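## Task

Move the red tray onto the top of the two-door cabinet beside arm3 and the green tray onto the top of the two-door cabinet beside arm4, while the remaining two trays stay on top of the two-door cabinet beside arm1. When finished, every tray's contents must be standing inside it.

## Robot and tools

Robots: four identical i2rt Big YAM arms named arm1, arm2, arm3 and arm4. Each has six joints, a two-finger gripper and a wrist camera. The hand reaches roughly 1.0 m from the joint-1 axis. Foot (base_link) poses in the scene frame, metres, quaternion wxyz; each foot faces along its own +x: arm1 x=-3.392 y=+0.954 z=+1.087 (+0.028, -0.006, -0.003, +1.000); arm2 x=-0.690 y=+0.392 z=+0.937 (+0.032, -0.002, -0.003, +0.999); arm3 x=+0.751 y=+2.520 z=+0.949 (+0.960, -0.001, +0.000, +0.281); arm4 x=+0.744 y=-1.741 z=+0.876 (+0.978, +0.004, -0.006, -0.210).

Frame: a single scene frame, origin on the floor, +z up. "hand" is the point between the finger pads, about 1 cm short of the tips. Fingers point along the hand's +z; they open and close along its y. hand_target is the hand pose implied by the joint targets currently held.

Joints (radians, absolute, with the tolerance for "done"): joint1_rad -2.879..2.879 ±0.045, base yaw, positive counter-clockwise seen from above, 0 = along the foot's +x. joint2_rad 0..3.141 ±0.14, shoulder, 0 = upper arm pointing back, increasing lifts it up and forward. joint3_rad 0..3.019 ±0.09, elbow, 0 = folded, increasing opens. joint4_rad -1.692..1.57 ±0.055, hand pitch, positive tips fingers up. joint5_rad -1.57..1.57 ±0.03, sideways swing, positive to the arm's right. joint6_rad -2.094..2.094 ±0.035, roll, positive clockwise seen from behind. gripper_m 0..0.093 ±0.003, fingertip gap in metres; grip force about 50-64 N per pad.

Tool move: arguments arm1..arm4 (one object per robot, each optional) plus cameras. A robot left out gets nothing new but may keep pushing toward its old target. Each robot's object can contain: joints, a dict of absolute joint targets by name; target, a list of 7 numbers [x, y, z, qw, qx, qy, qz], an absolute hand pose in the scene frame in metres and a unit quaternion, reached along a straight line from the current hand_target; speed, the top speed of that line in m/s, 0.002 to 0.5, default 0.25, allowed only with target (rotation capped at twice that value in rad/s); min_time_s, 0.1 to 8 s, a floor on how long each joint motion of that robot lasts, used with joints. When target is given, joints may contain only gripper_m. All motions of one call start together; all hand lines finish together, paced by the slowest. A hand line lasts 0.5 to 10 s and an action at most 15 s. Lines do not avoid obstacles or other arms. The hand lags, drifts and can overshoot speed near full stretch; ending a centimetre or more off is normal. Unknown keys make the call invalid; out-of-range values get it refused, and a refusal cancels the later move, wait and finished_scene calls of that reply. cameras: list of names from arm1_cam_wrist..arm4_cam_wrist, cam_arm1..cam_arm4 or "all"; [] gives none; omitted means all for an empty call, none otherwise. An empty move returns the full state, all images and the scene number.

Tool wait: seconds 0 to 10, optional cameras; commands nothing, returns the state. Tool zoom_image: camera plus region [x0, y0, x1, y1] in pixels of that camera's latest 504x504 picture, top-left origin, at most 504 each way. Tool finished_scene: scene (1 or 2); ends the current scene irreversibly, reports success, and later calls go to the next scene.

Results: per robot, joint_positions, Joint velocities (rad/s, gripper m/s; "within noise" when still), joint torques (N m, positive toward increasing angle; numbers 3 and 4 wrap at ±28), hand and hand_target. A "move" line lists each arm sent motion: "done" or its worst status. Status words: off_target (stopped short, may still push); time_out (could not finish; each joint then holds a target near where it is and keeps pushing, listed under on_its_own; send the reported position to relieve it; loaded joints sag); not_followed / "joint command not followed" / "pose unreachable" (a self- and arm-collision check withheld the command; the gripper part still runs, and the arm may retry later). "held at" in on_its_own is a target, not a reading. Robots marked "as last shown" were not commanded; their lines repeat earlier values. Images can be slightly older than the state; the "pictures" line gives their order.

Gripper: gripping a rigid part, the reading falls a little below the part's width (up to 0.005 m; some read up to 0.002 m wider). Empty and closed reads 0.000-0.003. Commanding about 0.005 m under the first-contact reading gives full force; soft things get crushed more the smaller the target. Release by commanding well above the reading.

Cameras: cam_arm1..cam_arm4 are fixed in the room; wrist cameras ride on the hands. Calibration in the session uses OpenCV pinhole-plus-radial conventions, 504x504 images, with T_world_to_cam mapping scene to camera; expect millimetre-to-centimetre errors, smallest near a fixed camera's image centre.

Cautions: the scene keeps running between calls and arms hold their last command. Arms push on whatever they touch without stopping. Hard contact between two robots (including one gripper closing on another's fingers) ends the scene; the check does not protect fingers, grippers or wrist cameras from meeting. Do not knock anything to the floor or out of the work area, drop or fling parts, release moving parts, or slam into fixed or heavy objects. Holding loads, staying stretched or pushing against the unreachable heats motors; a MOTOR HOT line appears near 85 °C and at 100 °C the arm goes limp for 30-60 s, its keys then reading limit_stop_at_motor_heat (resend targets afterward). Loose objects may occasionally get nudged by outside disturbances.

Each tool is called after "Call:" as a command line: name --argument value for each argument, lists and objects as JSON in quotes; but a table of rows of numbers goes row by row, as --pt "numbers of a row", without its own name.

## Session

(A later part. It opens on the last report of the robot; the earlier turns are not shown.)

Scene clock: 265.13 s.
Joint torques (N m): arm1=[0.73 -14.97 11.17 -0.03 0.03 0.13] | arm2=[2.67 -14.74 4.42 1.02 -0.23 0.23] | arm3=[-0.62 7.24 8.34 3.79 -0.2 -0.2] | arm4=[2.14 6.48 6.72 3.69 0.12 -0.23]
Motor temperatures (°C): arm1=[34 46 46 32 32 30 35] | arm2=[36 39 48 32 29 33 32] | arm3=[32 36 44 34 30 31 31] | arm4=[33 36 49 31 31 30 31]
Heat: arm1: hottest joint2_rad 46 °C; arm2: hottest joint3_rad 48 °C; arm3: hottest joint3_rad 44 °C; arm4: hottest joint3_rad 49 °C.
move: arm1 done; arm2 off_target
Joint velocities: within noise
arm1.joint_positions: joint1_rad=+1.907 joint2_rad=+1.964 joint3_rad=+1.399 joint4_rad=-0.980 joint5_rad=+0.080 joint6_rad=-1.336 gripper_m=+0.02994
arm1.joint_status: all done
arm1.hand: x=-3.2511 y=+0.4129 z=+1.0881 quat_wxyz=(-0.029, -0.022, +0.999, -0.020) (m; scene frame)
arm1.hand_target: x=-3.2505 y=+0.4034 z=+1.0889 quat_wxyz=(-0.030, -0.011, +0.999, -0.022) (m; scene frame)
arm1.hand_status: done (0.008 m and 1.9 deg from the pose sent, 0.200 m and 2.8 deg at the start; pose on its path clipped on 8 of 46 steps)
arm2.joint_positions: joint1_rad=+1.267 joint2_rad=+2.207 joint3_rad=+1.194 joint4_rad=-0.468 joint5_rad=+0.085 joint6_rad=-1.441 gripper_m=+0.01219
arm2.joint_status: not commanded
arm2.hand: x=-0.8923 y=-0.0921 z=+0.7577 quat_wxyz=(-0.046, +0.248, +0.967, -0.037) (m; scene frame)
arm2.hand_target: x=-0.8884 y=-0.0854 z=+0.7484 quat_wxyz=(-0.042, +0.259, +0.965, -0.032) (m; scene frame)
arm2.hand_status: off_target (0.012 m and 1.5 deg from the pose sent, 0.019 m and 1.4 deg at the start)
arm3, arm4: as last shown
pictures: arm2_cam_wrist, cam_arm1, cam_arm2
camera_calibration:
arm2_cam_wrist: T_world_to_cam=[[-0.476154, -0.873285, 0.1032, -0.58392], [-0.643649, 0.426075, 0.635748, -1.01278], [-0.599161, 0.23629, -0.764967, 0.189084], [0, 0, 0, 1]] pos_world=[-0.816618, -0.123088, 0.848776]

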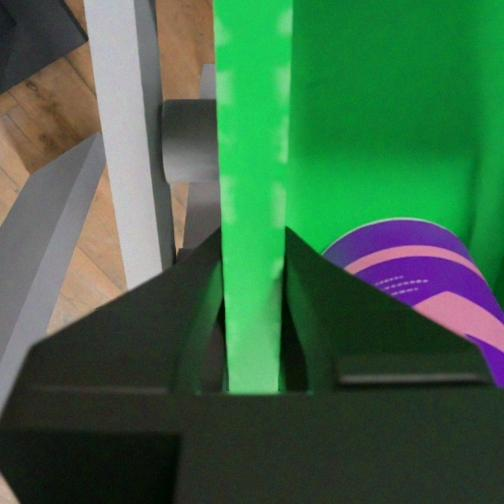

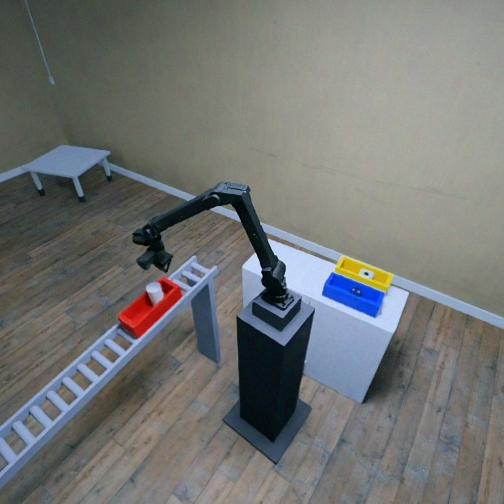

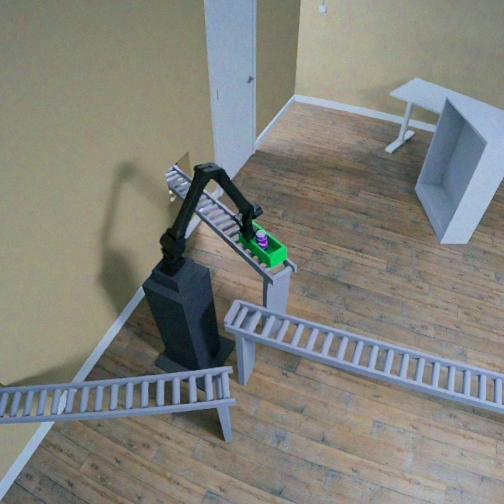

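Call:
move --arm1 '{"joints": {"joint1_rad": 1.0, "joint2_rad": 0.55, "joint3_rad": 1.75, "joint4_rad": -1.2, "joint5_rad": 0, "joint6_rad": 0}, "min_time_s": 4}' --arm2 '{"target": [-0.888, -0.087, 0.738, -0.0423, 0.2584, 0.9645, -0.0318], "speed": 0.06}'

Call:
move --arm2 '{"target": [-0.888, -0.088, 0.730, -0.0423, 0.2584, 0.9645, -0.0318], "speed": 0.06}' --arm4 '{"joints": {"joint1_rad": 1.4}, "min_time_s": 3}' --cameras '["arm2_cam_wrist", "cam_arm2"]'

Scene clock: 275.00 s.
Joint torques (N m): arm1=[0.03 5.83 7.61 1.7 -0.24 0.15] | arm2=[2.84 -13.27 5.15 1.25 -0.25 0.2] | arm3=[-0.67 7.24 8.32 3.81 -0.2 -0.2] | arm4=[2.2 6.59 6.74 3.75 0.15 -0.29]
Motor temperatures (°C): arm1=[34 46 47 32 32 30 34] | arm2=[36 38 47 32 29 33 32] | arm3=[32 36 44 34 30 31 31] | arm4=[33 36 49 31 31 30 31]
Heat: arm1: hottest joint3_rad 47 °C; arm2: hottest joint3_rad 47 °C; arm3: hottest joint3_rad 44 °C; arm4: hottest joint3_rad 49 °C.
move: arm1 done; arm2 off_target
Joint velocities: within noise
arm1.joint_positions: joint1_rad=+1.019 joint2_rad=+0.536 joint3_rad=+1.730 joint4_rad=-1.187 joint5_rad=+0.006 joint6_rad=-0.020 gripper_m=+0.02995
arm1.joint_status: all done
arm1.hand: x=-3.4694 y=+0.8532 z=+1.8247 quat_wxyz=(+0.321, +0.627, +0.330, -0.629) (m; scene frame)
arm1.hand_target: x=-3.4664 y=+0.8575 z=+1.8290 quat_wxyz=(+0.327, +0.629, +0.323, -0.627) (m; scene frame)
arm1.hand_status: not commanded
arm2.joint_positions: joint1_rad=+1.267 joint2_rad=+2.210 joint3_rad=+1.194 joint4_rad=-0.457 joint5_rad=+0.085 joint6_rad=-1.435 gripper_m=+0.01219
arm2.joint_status: not commanded
arm2.hand: x=-0.8929 y=-0.0937 z=+0.7564 quat_wxyz=(-0.047, +0.251, +0.966, -0.041) (m; scene frame)
arm2.hand_target: x=-0.8879 y=-0.0864 z=+0.7388 quat_wxyz=(-0.042, +0.259, +0.964, -0.032) (m; scene frame)
arm2.hand_status: off_target (0.020 m and 1.4 deg from the pose sent, 0.021 m and 1.5 deg at the start)
arm3.joint_positions: joint1_rad=-0.140 joint2_rad=+0.506 joint3_rad=+1.719 joint4_rad=-1.232 joint5_rad=+0.003 joint6_rad=+0.024 gripper_m=+0.09396
arm3.joint_status: not commanded
arm3.hand: x=+0.8475 y=+2.5650 z=+1.6749 quat_wxyz=(-0.682, +0.144, -0.700, -0.156) (m; scene frame)
arm3.hand_target: x=+0.8329 y=+2.5598 z=+1.6950 quat_wxyz=(-0.707, +0.151, -0.673, -0.157) (m; scene frame)
arm3.hand_status: not commanded
arm4.joint_positions: joint1_rad=-0.313 joint2_rad=+0.510 joint3_rad=+1.724 joint4_rad=-1.227 joint5_rad=-0.004 joint6_rad=+0.020 gripper_m=+0.09396
arm4.joint_status: not commanded
arm4.hand: x=+0.8123 y=-1.8157 z=+1.6064 quat_wxyz=(-0.663, -0.265, -0.658, +0.241) (m; scene frame)
arm4.hand_target: x=+0.8011 y=-1.8048 z=+1.6232 quat_wxyz=(-0.682, -0.246, -0.641, +0.252) (m; scene frame)
arm4.hand_status: not commanded
pictures: none

Scene clock: 278.47 s.
Joint torques (N m): arm1=[0.03 5.54 7.68 1.7 -0.23 0.15] | arm2=[2.67 -12.4 5.55 1.16 -0.25 0.18] | arm3=[-0.62 7.24 8.32 3.81 -0.2 -0.2] | arm4=[2.08 7.12 6.76 3.63 0.15 -0.26]
Motor temperatures (°C): arm1=[34 46 47 32 32 30 34] | arm2=[36 39 47 32 29 33 32] | arm3=[32 36 44 34 30 31 31] | arm4=[33 36 49 31 31 30 31]
Heat: arm1: hottest joint3_rad 47 °C; arm2: hottest joint3_rad 47 °C; arm3: hottest joint3_rad 44 °C; arm4: hottest joint3_rad 49 °C.
move: arm2 off_target; arm4 done
Joint velocities: within noise
arm1.joint_positions: joint1_rad=+1.020 joint2_rad=+0.536 joint3_rad=+1.730 joint4_rad=-1.187 joint5_rad=+0.006 joint6_rad=-0.020 gripper_m=+0.02995
arm1.joint_status: not commanded
arm1.hand: x=-3.4693 y=+0.8531 z=+1.8247 quat_wxyz=(+0.321, +0.626, +0.330, -0.629) (m; scene frame)
arm1.hand_target: x=-3.4662 y=+0.8574 z=+1.8290 quat_wxyz=(+0.327, +0.629, +0.323, -0.627) (m; scene frame)
arm1.hand_status: not commanded
arm2.joint_positions: joint1_rad=+1.268 joint2_rad=+2.214 joint3_rad=+1.194 joint4_rad=-0.446 joint5_rad=+0.085 joint6_rad=-1.425 gripper_m=+0.01219
arm2.joint_status: not commanded
arm2.hand: x=-0.8926 y=-0.0951 z=+0.7544 quat_wxyz=(-0.047, +0.255, +0.965, -0.044) (m; scene frame)
arm2.hand_target: x=-0.8870 y=-0.0866 z=+0.7308 quat_wxyz=(-0.042, +0.262, +0.964, -0.031) (m; scene frame)
arm2.hand_status: off_target (0.026 m and 1.6 deg from the pose sent, 0.027 m and 1.4 deg at the start)
arm3: as last shown
arm4.joint_positions: joint1_rad=+1.376 joint2_rad=+0.510 joint3_rad=+1.724 joint4_rad=-1.227 joint5_rad=-0.012 joint6_rad=+0.020 gripper_m=+0.09397
arm4.joint_status: all done
arm4.hand: x=+0.7937 y=-1.6580 z=+1.6071 quat_wxyz=(-0.625, +0.324, -0.628, -0.332) (m; scene frame)
arm4.hand_target: x=+0.7837 y=-1.6702 z=+1.6238 quat_wxyz=(-0.645, +0.324, -0.603, -0.339) (m; scene frame)
arm4.hand_status: not commanded
pictures: arm2_cam_wrist, cam_arm2
camera_calibration:
arm2_cam_wrist: T_world_to_cam=[[-0.48763, -0.865062, 0.117834, -0.606802], [-0.635145, 0.444108, 0.631948, -0.997281], [-0.599005, 0.233315, -0.766001, 0.187644], [0, 0, 0, 1]] pos_world=[-0.816914, -0.125801, 0.845467]

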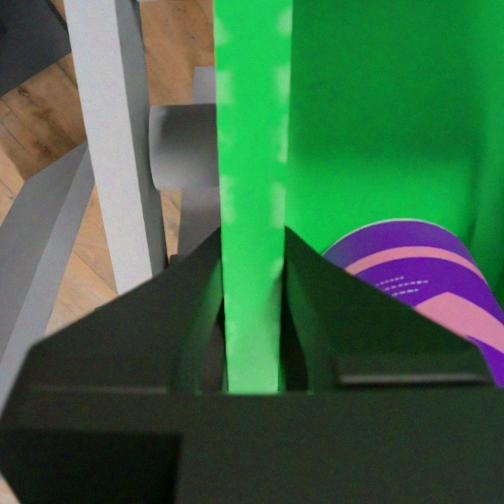

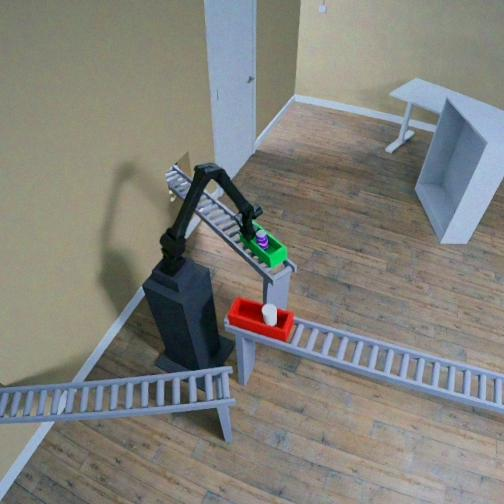

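Call:
move --arm2 '{"target": [-0.815, -0.130, 0.93, -0.0423, 0.2584, 0.9645, -0.0318], "speed": 0.5, "joints": {"gripper_m": 0.03}}' --cameras '["arm2_cam_wrist", "cam_arm2"]'

Scene clock: 284.13 s.
Joint torques (N m): arm1=[0.09 5.54 7.69 1.7 -0.23 0.15] | arm2=[2.84 -13.39 10.99 -0.14 0.15 0.22] | arm3=[-0.62 7.18 8.34 3.79 -0.2 -0.2] | arm4=[2.08 7.41 6.84 3.74 0.09 -0.26]
Motor temperatures (°C): arm1=[34 45 46 32 32 30 34] | arm2=[36 39 46 32 29 33 32] | arm3=[32 36 44 34 30 31 31] | arm4=[33 36 49 31 31 30 31]
Heat: arm1: hottest joint3_rad 46 °C; arm2: hottest joint3_rad 46 °C; arm3: hottest joint3_rad 44 °C; arm4: hottest joint3_rad 49 °C.
move: arm2 off_target
Joint velocities: within noise
arm1, arm3: as last shown
arm2.joint_positions: joint1_rad=+1.420 joint2_rad=+1.886 joint3_rad=+1.249 joint4_rad=-0.868 joint5_rad=+0.088 joint6_rad=-1.289 gripper_m=+0.02993
arm2.joint_status: all done
arm2.hand: x=-0.8171 y=-0.1194 z=+0.9289 quat_wxyz=(-0.042, +0.247, +0.968, -0.031) (m; scene frame)
arm2.hand_target: x=-0.8216 y=-0.1289 z=+0.9296 quat_wxyz=(-0.044, +0.258, +0.965, -0.032) (m; scene frame)
arm2.hand_status: off_target (0.011 m and 1.4 deg from the pose sent, 0.195 m and 1.6 deg at the start; pose on its path clipped on 7 of 47 steps)
arm4.joint_positions: joint1_rad=+1.374 joint2_rad=+0.510 joint3_rad=+1.724 joint4_rad=-1.227 joint5_rad=-0.012 joint6_rad=+0.020 gripper_m=+0.09397
arm4.joint_status: not commanded
arm4.hand: x=+0.7938 y=-1.6581 z=+1.6071 quat_wxyz=(-0.625, +0.324, -0.628, -0.332) (m; scene frame)
arm4.hand_target: x=+0.7838 y=-1.6703 z=+1.6238 quat_wxyz=(-0.645, +0.324, -0.603, -0.339) (m; scene frame)
arm4.hand_status: not commanded
pictures: arm2_cam_wrist, cam_arm2
camera_calibration:
arm2_cam_wrist: T_world_to_cam=[[-0.475294, -0.875184, 0.0902679, -0.577108], [-0.652056, 0.419272, 0.631691, -1.06547], [-0.590693, 0.241379, -0.769947, 0.383697], [0, 0, 0, 1]] pos_world=[-0.742393, -0.150972, 1.02057]

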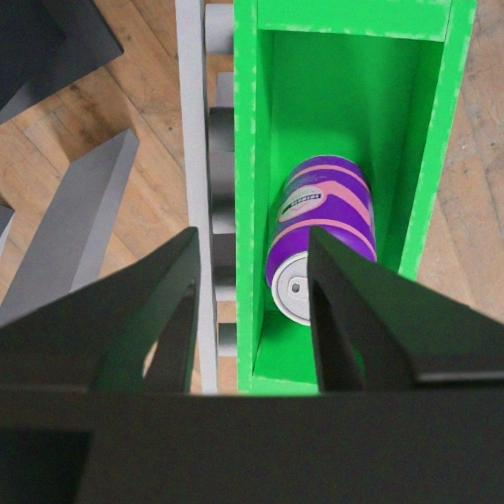

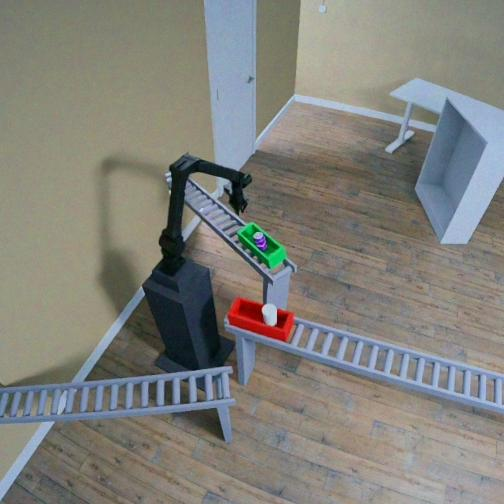

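Call:
move --arm2 '{"joints": {"joint1_rad": 0.04, "joint2_rad": 1.30, "joint3_rad": 0.88, "joint4_rad": -0.59, "joint5_rad": 0, "joint6_rad": 0, "gripper_m": 0.05}, "min_time_s": 3}' --arm4 '{"target": [1.07, -1.25, 1.02, 0.2722, -0.4501, 0.8377, 0.1462], "speed": 0.4}' --cameras '["cam_arm2", "arm2_cam_wrist", "cam_arm4", "arm4_cam_wrist"]'

Scene clock: 290.90 s.
Joint torques (N m): arm1=[0.09 5.48 7.68 1.7 -0.23 0.15] | arm2=[2.84 -8.59 9.13 2.17 -0.15 0.21] | arm3=[-0.62 7.3 8.31 3.81 -0.2 -0.2] | arm4=[1.73 -11.52 13.14 2.55 -0.01 -0.17]
Motor temperatures (°C): arm1=[34 44 45 32 32 30 34] | arm2=[36 39 47 32 29 33 31] | arm3=[32 36 44 34 30 31 31] | arm4=[33 36 50 31 31 30 31]
Heat: arm1: hottest joint3_rad 45 °C; arm2: hottest joint3_rad 47 °C; arm3: hottest joint3_rad 44 °C; arm4: hottest joint3_rad 50 °C.
move: arm2 done; arm4 off_target
Joint velocities: within noise
arm1, arm3: as last shown
arm2.joint_positions: joint1_rad=+0.053 joint2_rad=+1.303 joint3_rad=+0.895 joint4_rad=-0.610 joint5_rad=+0.004 joint6_rad=-0.020 gripper_m=+0.04991
arm2.joint_status: all done
arm2.hand: x=-1.1578 y=+0.3975 z=+1.0857 quat_wxyz=(-0.008, +0.963, +0.005, -0.271) (m; scene frame)
arm2.hand_target: x=-1.1567 y=+0.3983 z=+1.0827 quat_wxyz=(-0.004, +0.961, -0.006, -0.275) (m; scene frame)
arm2.hand_status: not commanded
arm4.joint_positions: joint1_rad=+1.399 joint2_rad=+1.588 joint3_rad=+1.096 joint4_rad=-0.520 joint5_rad=-0.008 joint6_rad=+0.019 gripper_m=+0.09397
arm4.joint_status: not commanded
arm4.hand: x=+1.0576 y=-1.2733 z=+1.0007 quat_wxyz=(-0.247, +0.444, -0.851, -0.134) (m; scene frame)
arm4.hand_target: x=+1.0641 y=-1.2510 z=+1.0165 quat_wxyz=(-0.267, +0.454, -0.838, -0.145) (m; scene frame)
arm4.hand_status: off_target (0.033 m and 3.5 deg from the pose sent, 0.766 m and 54.1 deg at the start)
pictures: arm2_cam_wrist, arm4_cam_wrist, cam_arm2, cam_arm4
camera_calibration:
arm2_cam_wrist: T_world_to_cam=[[0.00102274, 0.999674, 0.0254933, -0.424227], [0.997328, -0.00288194, 0.0729994, 1.08063], [0.0730491, 0.0253505, -0.997006, 1.27927], [0, 0, 0, 1]] pos_world=[-1.17076, 0.394774, 1.20737]
arm4_cam_wrist: T_world_to_cam=[[0.820937, -0.570719, -0.0185082, -1.57648], [-0.569377, -0.820602, 0.0492156, -0.488574], [-0.0432762, -0.0298647, -0.998617, 1.13123], [0, 0, 0, 1]] pos_world=[1.06496, -1.26687, 1.12453]

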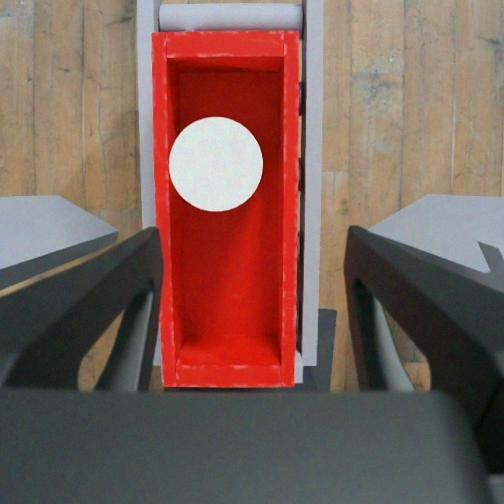

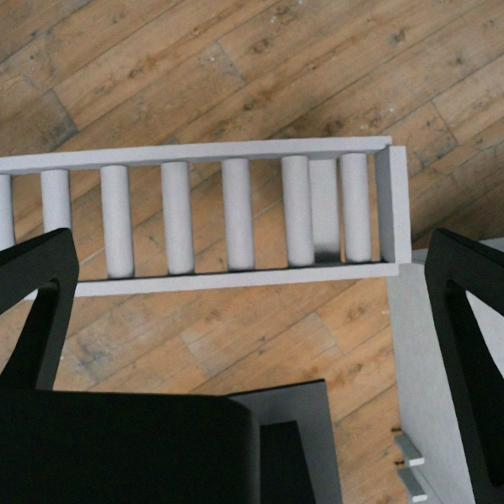

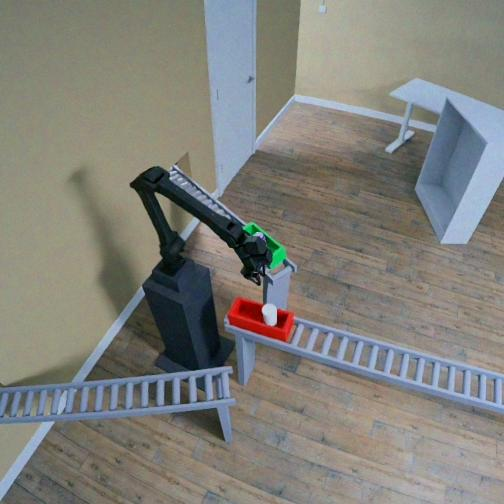

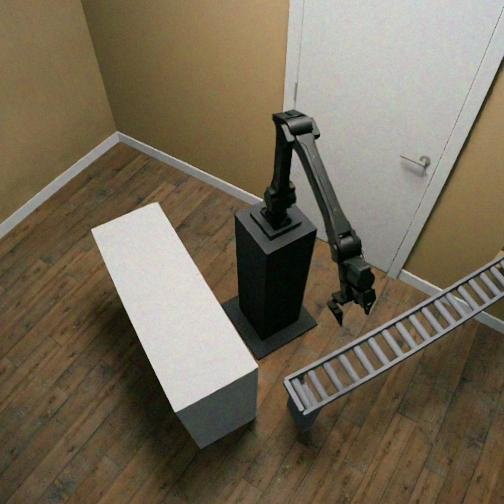

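Call:
zoom_image --camera "cam_arm2" --region '[200, 190, 320, 310]'

Scaled by 4.200 from the camera's 504x504 image, which has a finer 720x720 frame.

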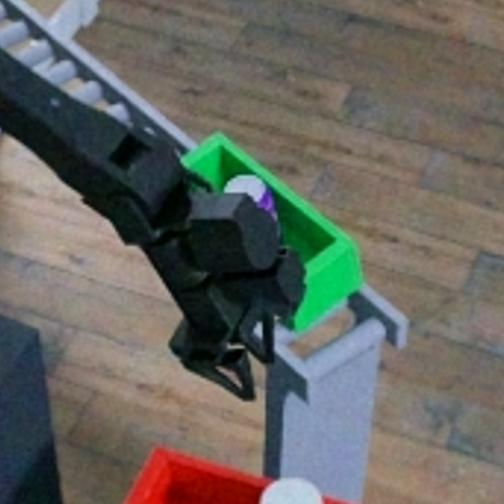

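Call:
move --arm2 '{"joints": {"joint1_rad": 1.25}, "min_time_s": 2.5}' --cameras '["arm2_cam_wrist", "cam_arm2"]'

Scene clock: 301.07 s.
Joint torques (N m): arm1=[0.03 5.54 7.69 1.7 -0.23 0.16] | arm2=[2.67 -8.12 9.06 2.21 -0.06 0.2] | arm3=[-0.62 7.3 8.34 3.79 -0.2 -0.2] | arm4=[2.2 -12.1 13.23 2.59 -0.03 -0.2]
Motor temperatures (°C): arm1=[34 43 44 32 32 30 34] | arm2=[36 38 46 32 29 33 31] | arm3=[32 36 44 34 30 31 31] | arm4=[33 36 55 31 31 30 31]
Heat: arm1: hottest joint3_rad 44 °C; arm2: hottest joint3_rad 46 °C; arm3: hottest joint3_rad 44 °C; arm4: hottest joint3_rad 55 °C.
move: arm2 done
Joint velocities: within noise
arm1, arm3, arm4: as last shown
arm2.joint_positions: joint1_rad=+1.242 joint2_rad=+1.303 joint3_rad=+0.895 joint4_rad=-0.610 joint5_rad=+0.002 joint6_rad=-0.019 gripper_m=+0.04991
arm2.joint_status: all done
arm2.hand: x=-0.8697 y=-0.0405 z=+1.0844 quat_wxyz=(+0.147, +0.796, +0.542, -0.226) (m; scene frame)
arm2.hand_target: x=-0.8684 y=-0.0399 z=+1.0815 quat_wxyz=(+0.153, +0.800, +0.534, -0.227) (m; scene frame)
arm2.hand_status: not commanded
pictures: arm2_cam_wrist, cam_arm2
camera_calibration:
arm2_cam_wrist: T_world_to_cam=[[-0.927239, 0.374087, 0.0169424, -0.810142], [0.374259, 0.924246, 0.0754997, 0.285097], [0.0125846, 0.0763471, -0.997002, 1.21752], [0, 0, 0, 1]] pos_world=[-0.873217, -0.0533905, 1.20607]

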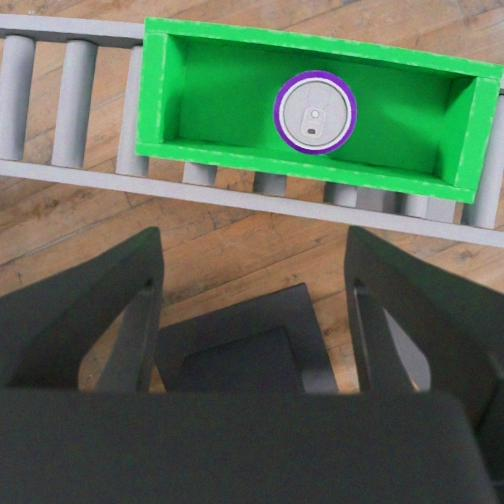

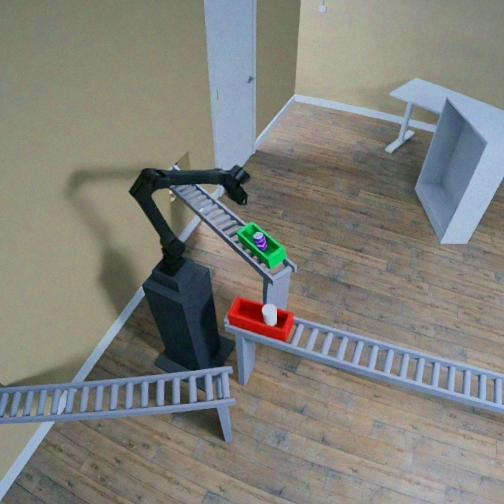

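Call:
zoom_image --camera "arm2_cam_wrist" --region '[80, 0, 240, 220]'

Call:
zoom_image --camera "arm2_cam_wrist" --region '[360, 30, 504, 260]'

Call:
zoom_image --camera "cam_arm2" --region '[200, 190, 320, 310]'

Scaled by 2.291 from the camera's 504x504 image, which has a finer 720x720 frame.

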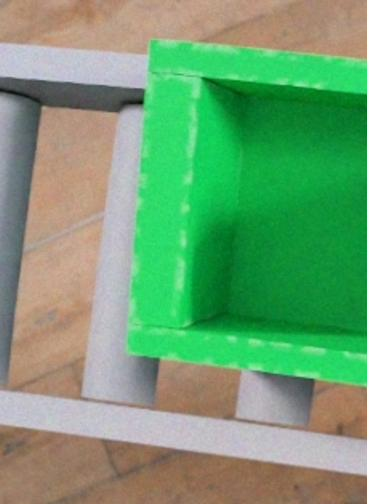

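Scaled by 2.191 from the camera's 504x504 image, which has a finer 720x720 frame.

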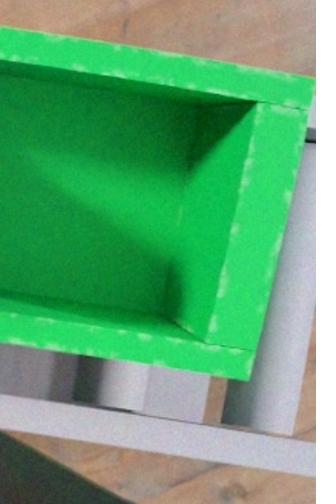

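Scaled by 4.200 from the camera's 504x504 image, which has a finer 720x720 frame.

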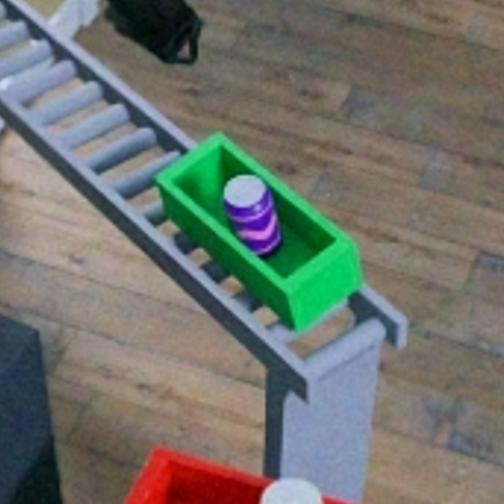

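Call:
move --arm2 '{"target": [-0.894, -0.096, 0.86, -0.0396, 0.2525, 0.9676, -0.0207], "speed": 0.25}' --cameras '["arm2_cam_wrist"]'

Scene clock: 337.83 s.
Joint torques (N m): arm1=[0.09 5.54 7.68 1.7 -0.23 0.15] | arm2=[3.14 -13.39 10.21 -0.18 0.19 -0.17] | arm3=[-0.56 7.24 8.32 3.81 -0.2 -0.2] | arm4=[1.44 -12.1 13.24 2.62 -0.05 -0.21]
Motor temperatures (°C): arm1=[34 41 43 32 32 30 33] | arm2=[36 36 46 32 29 33 31] | arm3=[32 36 45 34 30 31 31] | arm4=[33 37 65 31 31 30 31]
Heat: arm1: hottest joint3_rad 43 °C; arm2: hottest joint3_rad 46 °C; arm3: hottest joint3_rad 45 °C; arm4: hottest joint3_rad 65 °C.
move: arm2 off_target
Joint velocities: within noise
arm1, arm3, arm4: as last shown
arm2.joint_positions: joint1_rad=+1.250 joint2_rad=+1.984 joint3_rad=+1.177 joint4_rad=-0.715 joint5_rad=+0.068 joint6_rad=-1.406 gripper_m=+0.04991
arm2.joint_status: not commanded
arm2.hand: x=-0.8930 y=-0.0777 z=+0.8601 quat_wxyz=(-0.035, +0.272, +0.961, -0.018) (m; scene frame)
arm2.hand_target: x=-0.8948 y=-0.0926 z=+0.8621 quat_wxyz=(-0.039, +0.258, +0.965, -0.021) (m; scene frame)
arm2.hand_status: off_target (0.018 m and 2.4 deg from the pose sent, 0.232 m and 87.3 deg at the start)
pictures: arm2_cam_wrist
camera_calibration:
arm2_cam_wrist: T_world_to_cam=[[-0.522682, -0.850263, 0.0621014, -0.586613], [-0.6418, 0.440388, 0.627815, -1.07492], [-0.561156, 0.28829, -0.775882, 0.310977], [0, 0, 0, 1]] pos_world=[-0.821988, -0.115046, 0.952561]

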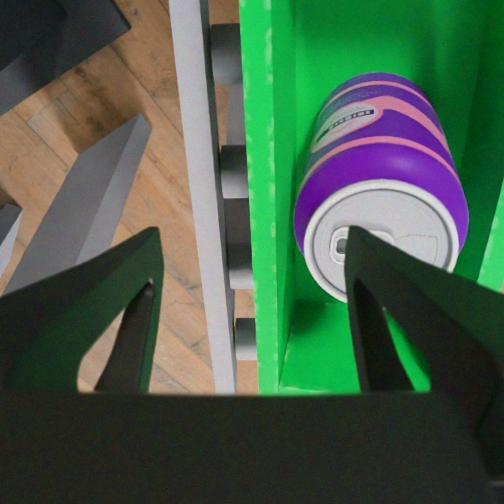

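Call:
move --arm2 '{"target": [-0.8905, -0.102, 0.752, -0.0423, 0.2584, 0.9645, -0.0318], "speed": 0.1}' --arm4 '{"joints": {"joint1_rad": 1.4, "joint2_rad": 0.5, "joint3_rad": 1.75, "joint4_rad": -1.2, "joint5_rad": 0, "joint6_rad": 0}, "min_time_s": 2}' --cameras '["arm2_cam_wrist"]'

Scene clock: 349.13 s.
Joint torques (N m): arm1=[0.03 5.54 7.69 1.69 -0.23 0.15] | arm2=[2.43 -13.68 8.03 0.98 0.19 -0.03] | arm3=[-0.62 7.24 8.31 3.81 -0.2 -0.19] | arm4=[0.91 9 4.27 1.57 0.2 -0.21]
Motor temperatures (°C): arm1=[34 40 42 32 32 30 33] | arm2=[36 37 47 32 29 33 31] | arm3=[32 36 45 34 30 31 31] | arm4=[33 37 65 30 31 30 31]
Heat: arm1: hottest joint3_rad 42 °C; arm2: hottest joint3_rad 47 °C; arm3: hottest joint3_rad 45 °C; arm4: hottest joint3_rad 65 °C.
move: arm2 off_target; arm4 done
Joint velocities: within noise
arm1, arm3: as last shown
arm2.joint_positions: joint1_rad=+1.290 joint2_rad=+2.205 joint3_rad=+1.198 joint4_rad=-0.506 joint5_rad=+0.065 joint6_rad=-1.416 gripper_m=+0.04991
arm2.joint_status: not commanded
arm2.hand: x=-0.8757 y=-0.0918 z=+0.7586 quat_wxyz=(-0.034, +0.248, +0.968, -0.023) (m; scene frame)
arm2.hand_target: x=-0.8840 y=-0.1039 z=+0.7528 quat_wxyz=(-0.038, +0.248, +0.967, -0.033) (m; scene frame)
arm2.hand_status: off_target (0.019 m and 1.9 deg from the pose sent, 0.111 m and 2.4 deg at the start)
arm4.joint_positions: joint1_rad=+1.386 joint2_rad=+0.484 joint3_rad=+1.751 joint4_rad=-1.183 joint5_rad=-0.002 joint6_rad=+0.019 gripper_m=+0.09397
arm4.joint_status: all done
arm4.hand: x=+0.7789 y=-1.6797 z=+1.6293 quat_wxyz=(-0.654, +0.309, -0.596, -0.348) (m; scene frame)
arm4.hand_target: x=+0.7813 y=-1.6769 z=+1.6252 quat_wxyz=(-0.651, +0.318, -0.601, -0.338) (m; scene frame)
arm4.hand_status: not commanded
pictures: arm2_cam_wrist
camera_calibration:
arm2_cam_wrist: T_world_to_cam=[[-0.478843, -0.875096, 0.0701144, -0.553281], [-0.663193, 0.412908, 0.624245, -1.01233], [-0.575225, 0.252416, -0.778076, 0.232007], [0, 0, 0, 1]] pos_world=[-0.802846, -0.124739, 0.851251]

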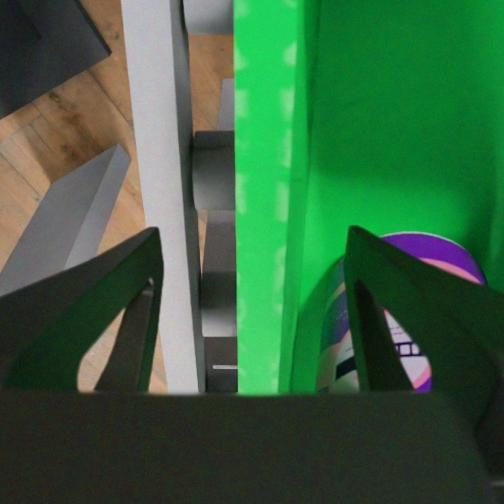

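Call:
move --arm2 '{"joints": {"gripper_m": 0.02}}'

Call:
move --arm2 '{"joints": {"gripper_m": 0.004}}'

Call:
move --arm2 '{"target": [-0.880, -0.094, 0.81, -0.0373, 0.2540, 0.9665, -0.0131], "speed": 0.08}' --cameras '["arm2_cam_wrist", "cam_arm2"]'

Scene clock: 364.23 s.
Joint torques (N m): arm1=[0.09 5.54 7.68 1.7 -0.23 0.15] | arm2=[2.61 -14.15 7.91 0.87 0.11 0.02] | arm3=[-0.56 7.3 8.32 3.79 -0.2 -0.2] | arm4=[0.85 9.11 4.48 1.87 0.15 -0.22]
Motor temperatures (°C): arm1=[33 40 42 32 32 30 33] | arm2=[36 37 47 32 29 33 31] | arm3=[32 36 45 34 30 31 31] | arm4=[33 37 59 30 31 30 31]
Heat: arm1: hottest joint3_rad 42 °C; arm2: hottest joint3_rad 47 °C; arm3: hottest joint3_rad 45 °C; arm4: hottest joint3_rad 59 °C.
move: arm2 done
Joint velocities: within noise
arm1, arm3, arm4: as last shown
arm2.joint_positions: joint1_rad=+1.287 joint2_rad=+2.208 joint3_rad=+1.198 joint4_rad=-0.504 joint5_rad=+0.076 joint6_rad=-1.416 gripper_m=+0.02014
arm2.joint_status: all done
arm2.hand: x=-0.8787 y=-0.0901 z=+0.7572 quat_wxyz=(-0.039, +0.249, +0.967, -0.022) (m; scene frame)
arm2.hand_target: x=-0.8868 y=-0.1021 z=+0.7525 quat_wxyz=(-0.043, +0.250, +0.967, -0.032) (m; scene frame)
arm2.hand_status: not commanded
pictures: none

Scene clock: 364.73 s.
Joint torques (N m): arm1=[0.09 5.54 7.69 1.69 -0.23 0.15] | arm2=[2.61 -14.27 7.9 0.79 0.09 -0.01] | arm3=[-0.62 7.24 8.32 3.81 -0.2 -0.2] | arm4=[1.14 9.05 4.26 1.63 0.17 -0.26]
Motor temperatures (°C): arm1=[33 40 42 32 32 30 33] | arm2=[36 37 47 32 29 33 31] | arm3=[32 36 45 34 30 31 31] | arm4=[33 37 59 30 31 30 31]
Heat: arm1: hottest joint3_rad 42 °C; arm2: hottest joint3_rad 47 °C; arm3: hottest joint3_rad 45 °C; arm4: hottest joint3_rad 59 °C.
move: arm2 off_target
Joint velocities: within noise
arm1, arm4: as last shown
arm2.joint_positions: joint1_rad=+1.288 joint2_rad=+2.208 joint3_rad=+1.201 joint4_rad=-0.501 joint5_rad=+0.077 joint6_rad=-1.407 gripper_m=+0.01329
arm2.joint_status: gripper_m off_target (ended at +0.01331, target +0.00400)
arm2.hand: x=-0.8791 y=-0.0926 z=+0.7580 quat_wxyz=(-0.040, +0.253, +0.966, -0.025) (m; scene frame)
arm2.hand_target: x=-0.8861 y=-0.1028 z=+0.7527 quat_wxyz=(-0.043, +0.254, +0.966, -0.032) (m; scene frame)
arm2.hand_status: not commanded
arm3.joint_positions: joint1_rad=-0.140 joint2_rad=+0.506 joint3_rad=+1.719 joint4_rad=-1.232 joint5_rad=+0.003 joint6_rad=+0.024 gripper_m=+0.09396
arm3.joint_status: not commanded
arm3.hand: x=+0.8475 y=+2.5650 z=+1.6749 quat_wxyz=(-0.682, +0.144, -0.700, -0.156) (m; scene frame)
arm3.hand_target: x=+0.8329 y=+2.5598 z=+1.6950 quat_wxyz=(-0.707, +0.151, -0.673, -0.157) (m; scene frame)
arm3.hand_status: not commanded
pictures: none

Scene clock: 366.07 s.
Joint torques (N m): arm1=[0.03 5.54 7.69 1.7 -0.23 0.15] | arm2=[2.67 -19.08 6.78 -0.2 0.03 0] | arm3=[-0.67 7.3 8.32 3.79 -0.2 -0.2] | arm4=[1.08 9.17 4.3 1.68 0.16 -0.22]
Motor temperatures (°C): arm1=[33 40 42 32 32 30 33] | arm2=[36 37 47 32 29 33 31] | arm3=[32 35 45 34 30 31 31] | arm4=[33 37 58 30 31 30 31]
Heat: arm1: hottest joint3_rad 42 °C; arm2: hottest joint3_rad 47 °C; arm3: hottest joint3_rad 45 °C; arm4: hottest joint3_rad 58 °C.
move: arm2 off_target
Joint velocities: within noise
arm1.joint_positions: joint1_rad=+1.020 joint2_rad=+0.536 joint3_rad=+1.730 joint4_rad=-1.187 joint5_rad=+0.006 joint6_rad=-0.020 gripper_m=+0.02995
arm1.joint_status: not commanded
arm1.hand: x=-3.4693 y=+0.8531 z=+1.8247 quat_wxyz=(+0.321, +0.626, +0.330, -0.629) (m; scene frame)
arm1.hand_target: x=-3.4662 y=+0.8574 z=+1.8290 quat_wxyz=(+0.327, +0.629, +0.323, -0.627) (m; scene frame)
arm1.hand_status: not commanded
arm2.joint_positions: joint1_rad=+1.287 joint2_rad=+2.150 joint3_rad=+1.201 joint4_rad=-0.626 joint5_rad=+0.062 joint6_rad=-1.416 gripper_m=+0.01222
arm2.joint_status: not commanded
arm2.hand: x=-0.8727 y=-0.0805 z=+0.7857 quat_wxyz=(-0.030, +0.248, +0.968, +0.008) (m; scene frame)
arm2.hand_target: x=-0.8792 y=-0.0942 z=+0.8091 quat_wxyz=(-0.033, +0.250, +0.968, -0.013) (m; scene frame)
arm2.hand_status: off_target (0.029 m and 2.6 deg from the pose sent, 0.052 m and 1.4 deg at the start)
arm3, arm4: as last shown
pictures: arm2_cam_wrist, cam_arm2
camera_calibration:
arm2_cam_wrist: T_world_to_cam=[[-0.482379, -0.875915, 0.00912755, -0.499122], [-0.676894, 0.379349, 0.6308, -1.05178], [-0.55599, 0.298107, -0.775892, 0.270734], [0, 0, 0, 1]] pos_world=[-0.802187, -0.118903, 0.878082]

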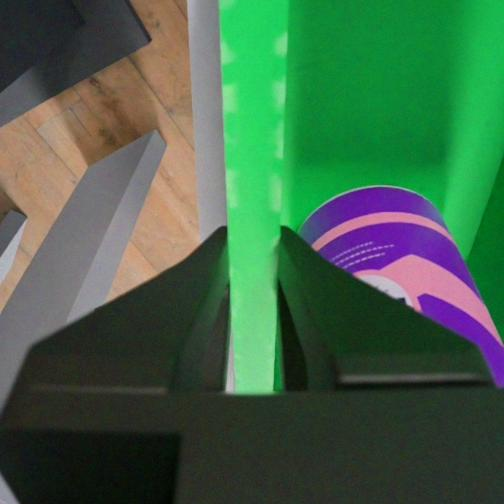

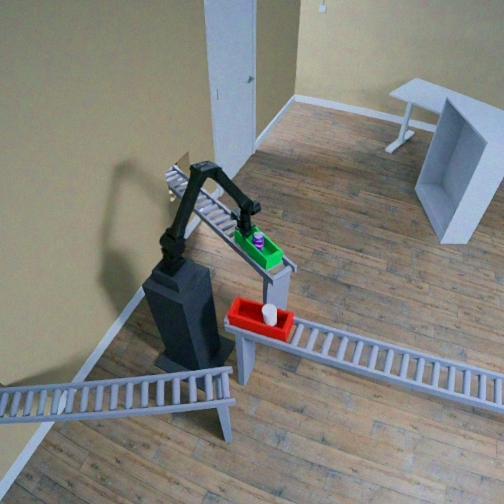

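Call:
move --arm2 '{"target": [-0.8845, -0.103, 0.795, -0.0373, 0.2540, 0.9665, -0.0131], "speed": 0.06}' --cameras '["arm2_cam_wrist"]'

Scene clock: 371.43 s.
Joint torques (N m): arm1=[0.09 5.6 7.68 1.7 -0.23 0.15] | arm2=[2.2 -15.74 9.36 0.34 0.26 0.09] | arm3=[-0.62 7.24 8.32 3.82 -0.2 -0.2] | arm4=[1.49 9.82 4.52 1.66 0.23 -0.21]
Motor temperatures (°C): arm1=[33 40 42 32 32 30 33] | arm2=[36 37 47 32 29 33 31] | arm3=[32 35 45 34 30 31 31] | arm4=[33 37 57 30 31 30 31]
Heat: arm1: hottest joint3_rad 42 °C; arm2: hottest joint3_rad 47 °C; arm3: hottest joint3_rad 45 °C; arm4: hottest joint3_rad 57 °C.
move: arm2 off_target
Joint velocities: within noise
arm1, arm3, arm4: as last shown
arm2.joint_positions: joint1_rad=+1.279 joint2_rad=+2.155 joint3_rad=+1.201 joint4_rad=-0.626 joint5_rad=+0.066 joint6_rad=-1.416 gripper_m=+0.01221
arm2.joint_status: not commanded
arm2.hand: x=-0.8767 y=-0.0776 z=+0.7835 quat_wxyz=(-0.032, +0.252, +0.967, +0.010) (m; scene frame)
arm2.hand_target: x=-0.8881 y=-0.1009 z=+0.7957 quat_wxyz=(-0.038, +0.258, +0.965, -0.013) (m; scene frame)
arm2.hand_status: off_target (0.029 m and 2.8 deg from the pose sent, 0.027 m and 2.6 deg at the start)
pictures: arm2_cam_wrist
camera_calibration:
arm2_cam_wrist: T_world_to_cam=[[-0.488961, -0.87229, 0.00525481, -0.50087], [-0.672259, 0.380659, 0.634954, -1.05316], [-0.555864, 0.306935, -0.772532, 0.264131], [0, 0, 0, 1]] pos_world=[-0.806084, -0.117078, 0.875393]

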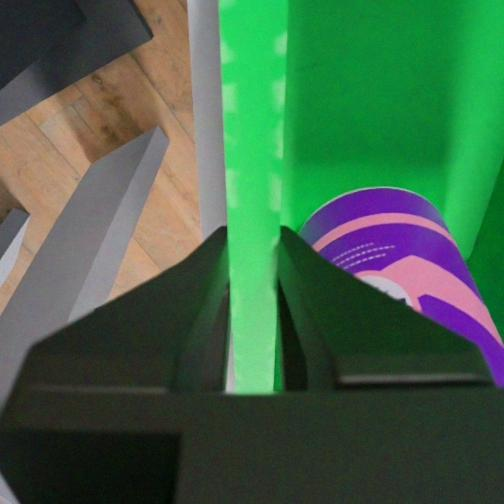

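Call:
move --arm2 '{"target": [-0.890, -0.116, 0.815, -0.0373, 0.2540, 0.9665, -0.0131], "speed": 0.06}' --cameras '["arm2_cam_wrist"]'

Scene clock: 375.10 s.
Joint torques (N m): arm1=[0.09 5.54 7.69 1.7 -0.23 0.15] | arm2=[2.78 -16.97 10.69 -0.34 0.23 0.07] | arm3=[-0.62 7.3 8.32 3.81 -0.2 -0.2] | arm4=[1.26 9.05 4.27 1.7 0.16 -0.16]
Motor temperatures (°C): arm1=[33 40 42 32 32 30 33] | arm2=[36 37 47 32 29 33 31] | arm3=[32 35 45 34 30 31 31] | arm4=[33 37 56 30 31 30 31]
Heat: arm1: hottest joint3_rad 42 °C; arm2: hottest joint3_rad 47 °C; arm3: hottest joint3_rad 45 °C; arm4: hottest joint3_rad 56 °C.
move: arm2 off_target
Joint velocities: within noise
arm1, arm3, arm4: as last shown
arm2.joint_positions: joint1_rad=+1.279 joint2_rad=+2.155 joint3_rad=+1.232 joint4_rad=-0.676 joint5_rad=+0.066 joint6_rad=-1.416 gripper_m=+0.01221
arm2.joint_status: not commanded
arm2.hand: x=-0.8782 y=-0.0819 z=+0.7905 quat_wxyz=(-0.031, +0.252, +0.967, +0.020) (m; scene frame)
arm2.hand_target: x=-0.8896 y=-0.1146 z=+0.8155 quat_wxyz=(-0.037, +0.254, +0.966, -0.014) (m; scene frame)
arm2.hand_status: off_target (0.044 m and 3.9 deg from the pose sent, 0.051 m and 2.8 deg at the start)
pictures: arm2_cam_wrist
camera_calibration:
arm2_cam_wrist: T_world_to_cam=[[-0.488954, -0.872189, -0.0144802, -0.48979], [-0.676674, 0.368767, 0.637278, -1.06384], [-0.550488, 0.321398, -0.770498, 0.274284], [0, 0, 0, 1]] pos_world=[-0.808368, -0.123035, 0.882206]

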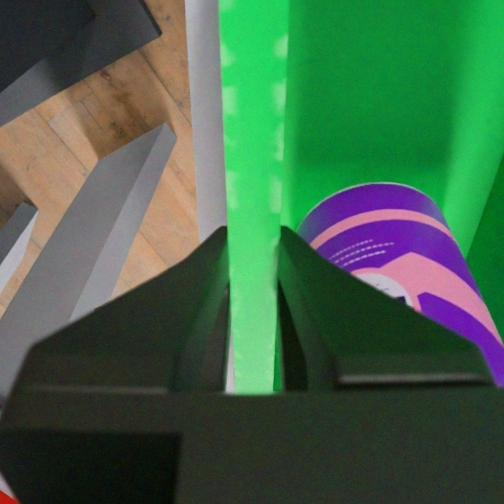

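Call:
move --arm2 '{"target": [-0.893, -0.122, 0.818, -0.0399, 0.2540, 0.9662, -0.0228], "speed": 0.06}' --cameras '["arm2_cam_wrist"]'

Scene clock: 379.57 s.
Joint torques (N m): arm1=[0.03 5.54 7.69 1.7 -0.23 0.15] | arm2=[2.9 -17.55 10.56 0.09 0.31 0.05] | arm3=[-0.67 7.24 8.32 3.82 -0.2 -0.2] | arm4=[1.38 8.7 4.34 1.87 0.17 -0.26]
Motor temperatures (°C): arm1=[33 39 42 32 32 30 33] | arm2=[36 37 47 32 29 33 31] | arm3=[32 35 45 34 30 31 31] | arm4=[33 37 55 30 31 30 31]
Heat: arm1: hottest joint3_rad 42 °C; arm2: hottest joint3_rad 47 °C; arm3: hottest joint3_rad 45 °C; arm4: hottest joint3_rad 55 °C.
move: arm2 off_target
Joint velocities: within noise
arm1, arm3, arm4: as last shown
arm2.joint_positions: joint1_rad=+1.279 joint2_rad=+2.155 joint3_rad=+1.237 joint4_rad=-0.676 joint5_rad=+0.066 joint6_rad=-1.416 gripper_m=+0.01221
arm2.joint_status: not commanded
arm2.hand: x=-0.8791 y=-0.0842 z=+0.7915 quat_wxyz=(-0.031, +0.252, +0.967, +0.018) (m; scene frame)
arm2.hand_target: x=-0.8926 y=-0.1206 z=+0.8191 quat_wxyz=(-0.040, +0.254, +0.966, -0.023) (m; scene frame)
arm2.hand_status: off_target (0.048 m and 4.8 deg from the pose sent, 0.051 m and 5.0 deg at the start)
pictures: arm2_cam_wrist
camera_calibration:
arm2_cam_wrist: T_world_to_cam=[[-0.488919, -0.872273, -0.00995786, -0.495849], [-0.675675, 0.371454, 0.636777, -1.06262], [-0.551744, 0.31806, -0.770984, 0.274307], [0, 0, 0, 1]] pos_world=[-0.809072, -0.125045, 0.883203]

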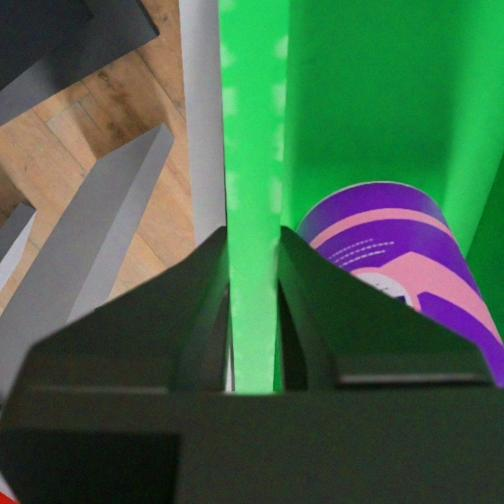

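Call:
move --arm2 '{"target": [-0.898, -0.132, 0.805, -0.0399, 0.2540, 0.9662, -0.0228], "speed": 0.06}' --cameras '["arm2_cam_wrist"]'

Scene clock: 384.07 s.
Joint torques (N m): arm1=[0.03 5.48 7.68 1.7 -0.23 0.15] | arm2=[3.02 -16.38 10.91 0.29 0.21 0.06] | arm3=[-0.67 7.3 8.31 3.79 -0.2 -0.2] | arm4=[1.49 9.23 4.38 1.77 0.17 -0.21]
Motor temperatures (°C): arm1=[33 39 42 32 32 30 33] | arm2=[36 37 47 32 29 33 32] | arm3=[32 35 45 34 30 31 31] | arm4=[33 37 54 30 31 30 31]
Heat: arm1: hottest joint3_rad 42 °C; arm2: hottest joint3_rad 47 °C; arm3: hottest joint3_rad 45 °C; arm4: hottest joint3_rad 54 °C.
move: arm2 off_target
Joint velocities: within noise
arm1, arm3, arm4: as last shown
arm2.joint_positions: joint1_rad=+1.279 joint2_rad=+2.181 joint3_rad=+1.278 joint4_rad=-0.676 joint5_rad=+0.070 joint6_rad=-1.407 gripper_m=+0.01221
arm2.joint_status: not commanded
arm2.hand: x=-0.8851 y=-0.0987 z=+0.7880 quat_wxyz=(-0.033, +0.256, +0.966, +0.010) (m; scene frame)
arm2.hand_target: x=-0.8975 y=-0.1301 z=+0.8050 quat_wxyz=(-0.040, +0.258, +0.965, -0.022) (m; scene frame)
arm2.hand_status: off_target (0.040 m and 3.9 deg from the pose sent, 0.053 m and 4.8 deg at the start)
pictures: arm2_cam_wrist
camera_calibration:
arm2_cam_wrist: T_world_to_cam=[[-0.496932, -0.867766, 0.00633685, -0.53078], [-0.666696, 0.386442, 0.637322, -1.0501], [-0.555495, 0.312481, -0.770572, 0.268736], [0, 0, 0, 1]] pos_world=[-0.814581, -0.138764, 0.879698]

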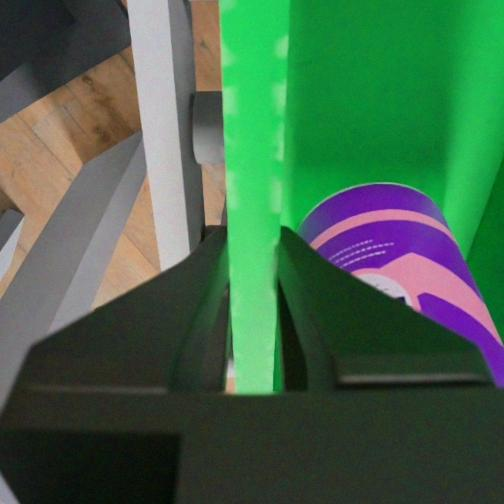

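Call:
move --arm2 '{"target": [-0.897, -0.129, 0.790, -0.0390, 0.2540, 0.9665, -0.019], "speed": 0.06}' --cameras '["arm2_cam_wrist"]'

Scene clock: 386.97 s.
Joint torques (N m): arm1=[0.09 5.54 7.68 1.7 -0.23 0.15] | arm2=[2.49 -16.21 10.21 1.01 -0.03 -0.04] | arm3=[-0.62 7.24 8.32 3.81 -0.2 -0.2] | arm4=[1.44 9.23 4.48 1.78 0.18 -0.22]
Motor temperatures (°C): arm1=[33 39 42 32 32 30 33] | arm2=[36 37 47 32 29 33 32] | arm3=[32 35 45 34 30 31 31] | arm4=[33 37 53 30 31 30 31]
Heat: arm1: hottest joint3_rad 42 °C; arm2: hottest joint3_rad 47 °C; arm3: hottest joint3_rad 45 °C; arm4: hottest joint3_rad 53 °C.
move: arm2 off_target
Joint velocities: within noise
arm1, arm3: as last shown
arm2.joint_positions: joint1_rad=+1.279 joint2_rad=+2.196 joint3_rad=+1.283 joint4_rad=-0.672 joint5_rad=+0.083 joint6_rad=-1.407 gripper_m=+0.01221
arm2.joint_status: not commanded
arm2.hand: x=-0.8871 y=-0.0972 z=+0.7815 quat_wxyz=(-0.040, +0.256, +0.966, +0.014) (m; scene frame)
arm2.hand_target: x=-0.8983 y=-0.1276 z=+0.7916 quat_wxyz=(-0.043, +0.254, +0.966, -0.019) (m; scene frame)
arm2.hand_status: off_target (0.034 m and 3.8 deg from the pose sent, 0.033 m and 3.4 deg at the start)
arm4.joint_positions: joint1_rad=+1.386 joint2_rad=+0.484 joint3_rad=+1.751 joint4_rad=-1.183 joint5_rad=-0.002 joint6_rad=+0.019 gripper_m=+0.09397
arm4.joint_status: not commanded
arm4.hand: x=+0.7789 y=-1.6797 z=+1.6293 quat_wxyz=(-0.654, +0.309, -0.596, -0.348) (m; scene frame)
arm4.hand_target: x=+0.7813 y=-1.6769 z=+1.6252 quat_wxyz=(-0.651, +0.318, -0.601, -0.338) (m; scene frame)
arm4.hand_status: not commanded
pictures: arm2_cam_wrist
camera_calibration:
arm2_cam_wrist: T_world_to_cam=[[-0.496661, -0.867941, 0.00254164, -0.52728], [-0.659889, 0.379506, 0.648476, -1.05117], [-0.563804, 0.320395, -0.761231, 0.248187], [0, 0, 0, 1]] pos_world=[-0.815605, -0.138241, 0.871926]

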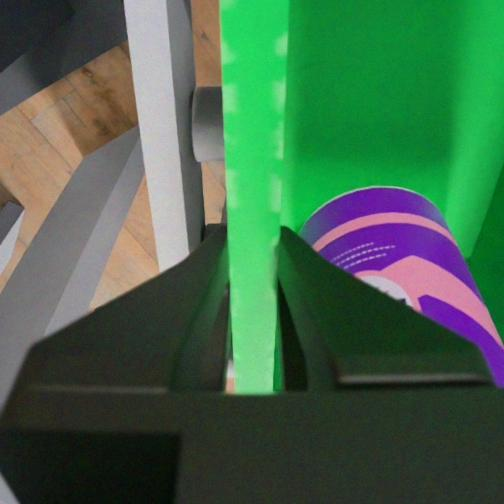

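Call:
move --arm2 '{"target": [-0.896, -0.124, 0.775, -0.0370, 0.2540, 0.9665, -0.013], "speed": 0.06}'

Call:
move --arm2 '{"target": [-0.895, -0.120, 0.762, -0.0355, 0.2540, 0.9665, -0.007], "speed": 0.06}' --cameras '["arm2_cam_wrist", "cam_arm2"]'

Scene clock: 389.80 s.
Joint torques (N m): arm1=[0.03 5.54 7.69 1.69 -0.23 0.15] | arm2=[2.78 -15.74 9.66 0.73 -0.42 -0.08] | arm3=[-0.62 7.3 8.32 3.81 -0.2 -0.2] | arm4=[1.61 8.41 4.23 1.95 0.14 -0.25]
Motor temperatures (°C): arm1=[33 39 42 32 32 30 33] | arm2=[36 38 47 32 29 33 32] | arm3=[32 35 45 34 30 31 31] | arm4=[33 37 53 30 31 30 31]
Heat: arm1: hottest joint3_rad 42 °C; arm2: hottest joint3_rad 47 °C; arm3: hottest joint3_rad 45 °C; arm4: hottest joint3_rad 53 °C.
move: arm2 off_target
Joint velocities: within noise
arm1, arm3, arm4: as last shown
arm2.joint_positions: joint1_rad=+1.287 joint2_rad=+2.224 joint3_rad=+1.284 joint4_rad=-0.650 joint5_rad=+0.083 joint6_rad=-1.407 gripper_m=+0.01221
arm2.joint_status: not commanded
arm2.hand: x=-0.8826 y=-0.0969 z=+0.7678 quat_wxyz=(-0.040, +0.252, +0.967, +0.016) (m; scene frame)
arm2.hand_target: x=-0.8918 y=-0.1241 z=+0.7757 quat_wxyz=(-0.037, +0.250, +0.967, -0.013) (m; scene frame)
arm2.hand_status: off_target (0.031 m and 3.3 deg from the pose sent, 0.029 m and 3.1 deg at the start)
pictures: none

Scene clock: 390.77 s.
Joint torques (N m): arm1=[0.03 5.54 7.69 1.7 -0.23 0.15] | arm2=[2.08 -15.09 9.65 1.1 -0.39 -0.04] | arm3=[-0.62 7.3 8.32 3.79 -0.2 -0.19] | arm4=[1.85 8.88 4.41 1.85 0.13 -0.17]
Motor temperatures (°C): arm1=[33 39 42 32 32 30 33] | arm2=[36 38 47 32 29 33 32] | arm3=[32 35 45 34 30 31 31] | arm4=[33 37 53 30 31 30 31]
Heat: arm1: hottest joint3_rad 42 °C; arm2: hottest joint3_rad 47 °C; arm3: hottest joint3_rad 45 °C; arm4: hottest joint3_rad 53 °C.
move: arm2 off_target
Joint velocities: within noise
arm1, arm4: as last shown
arm2.joint_positions: joint1_rad=+1.290 joint2_rad=+2.230 joint3_rad=+1.286 joint4_rad=-0.642 joint5_rad=+0.080 joint6_rad=-1.407 gripper_m=+0.01220
arm2.joint_status: not commanded
arm2.hand: x=-0.8809 y=-0.0985 z=+0.7649 quat_wxyz=(-0.038, +0.251, +0.967, +0.014) (m; scene frame)
arm2.hand_target: x=-0.8931 y=-0.1197 z=+0.7629 quat_wxyz=(-0.036, +0.253, +0.967, -0.007) (m; scene frame)
arm2.hand_status: off_target (0.026 m and 2.5 deg from the pose sent, 0.027 m and 2.7 deg at the start)
arm3.joint_positions: joint1_rad=-0.140 joint2_rad=+0.506 joint3_rad=+1.719 joint4_rad=-1.232 joint5_rad=+0.003 joint6_rad=+0.024 gripper_m=+0.09396
arm3.joint_status: not commanded
arm3.hand: x=+0.8475 y=+2.5650 z=+1.6749 quat_wxyz=(-0.682, +0.144, -0.700, -0.156) (m; scene frame)
arm3.hand_target: x=+0.8329 y=+2.5598 z=+1.6950 quat_wxyz=(-0.707, +0.151, -0.673, -0.157) (m; scene frame)
arm3.hand_status: not commanded
pictures: arm2_cam_wrist, cam_arm2
camera_calibration:
arm2_cam_wrist: T_world_to_cam=[[-0.487351, -0.873206, 0.000504276, -0.516098], [-0.666134, 0.372153, 0.64635, -1.04046], [-0.564584, 0.314663, -0.763041, 0.239643], [0, 0, 0, 1]] pos_world=[-0.809311, -0.138855, 0.855622]

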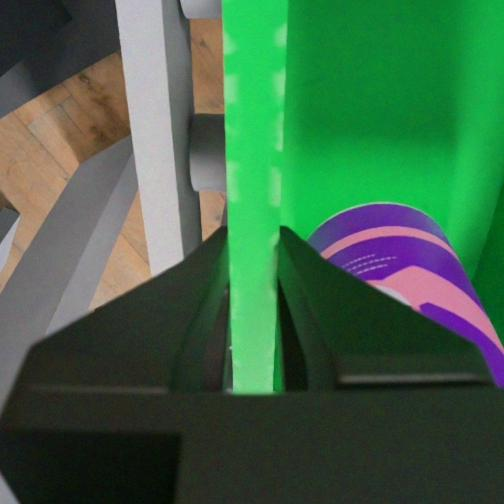

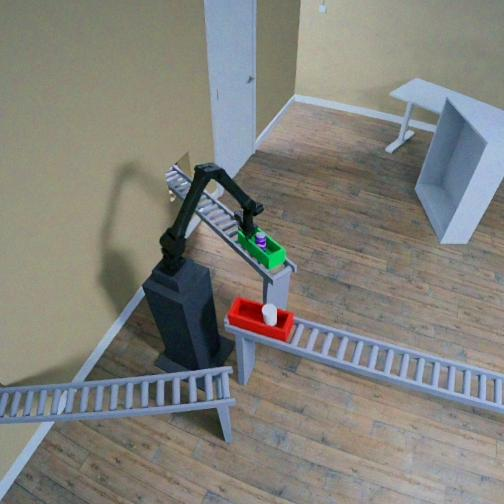

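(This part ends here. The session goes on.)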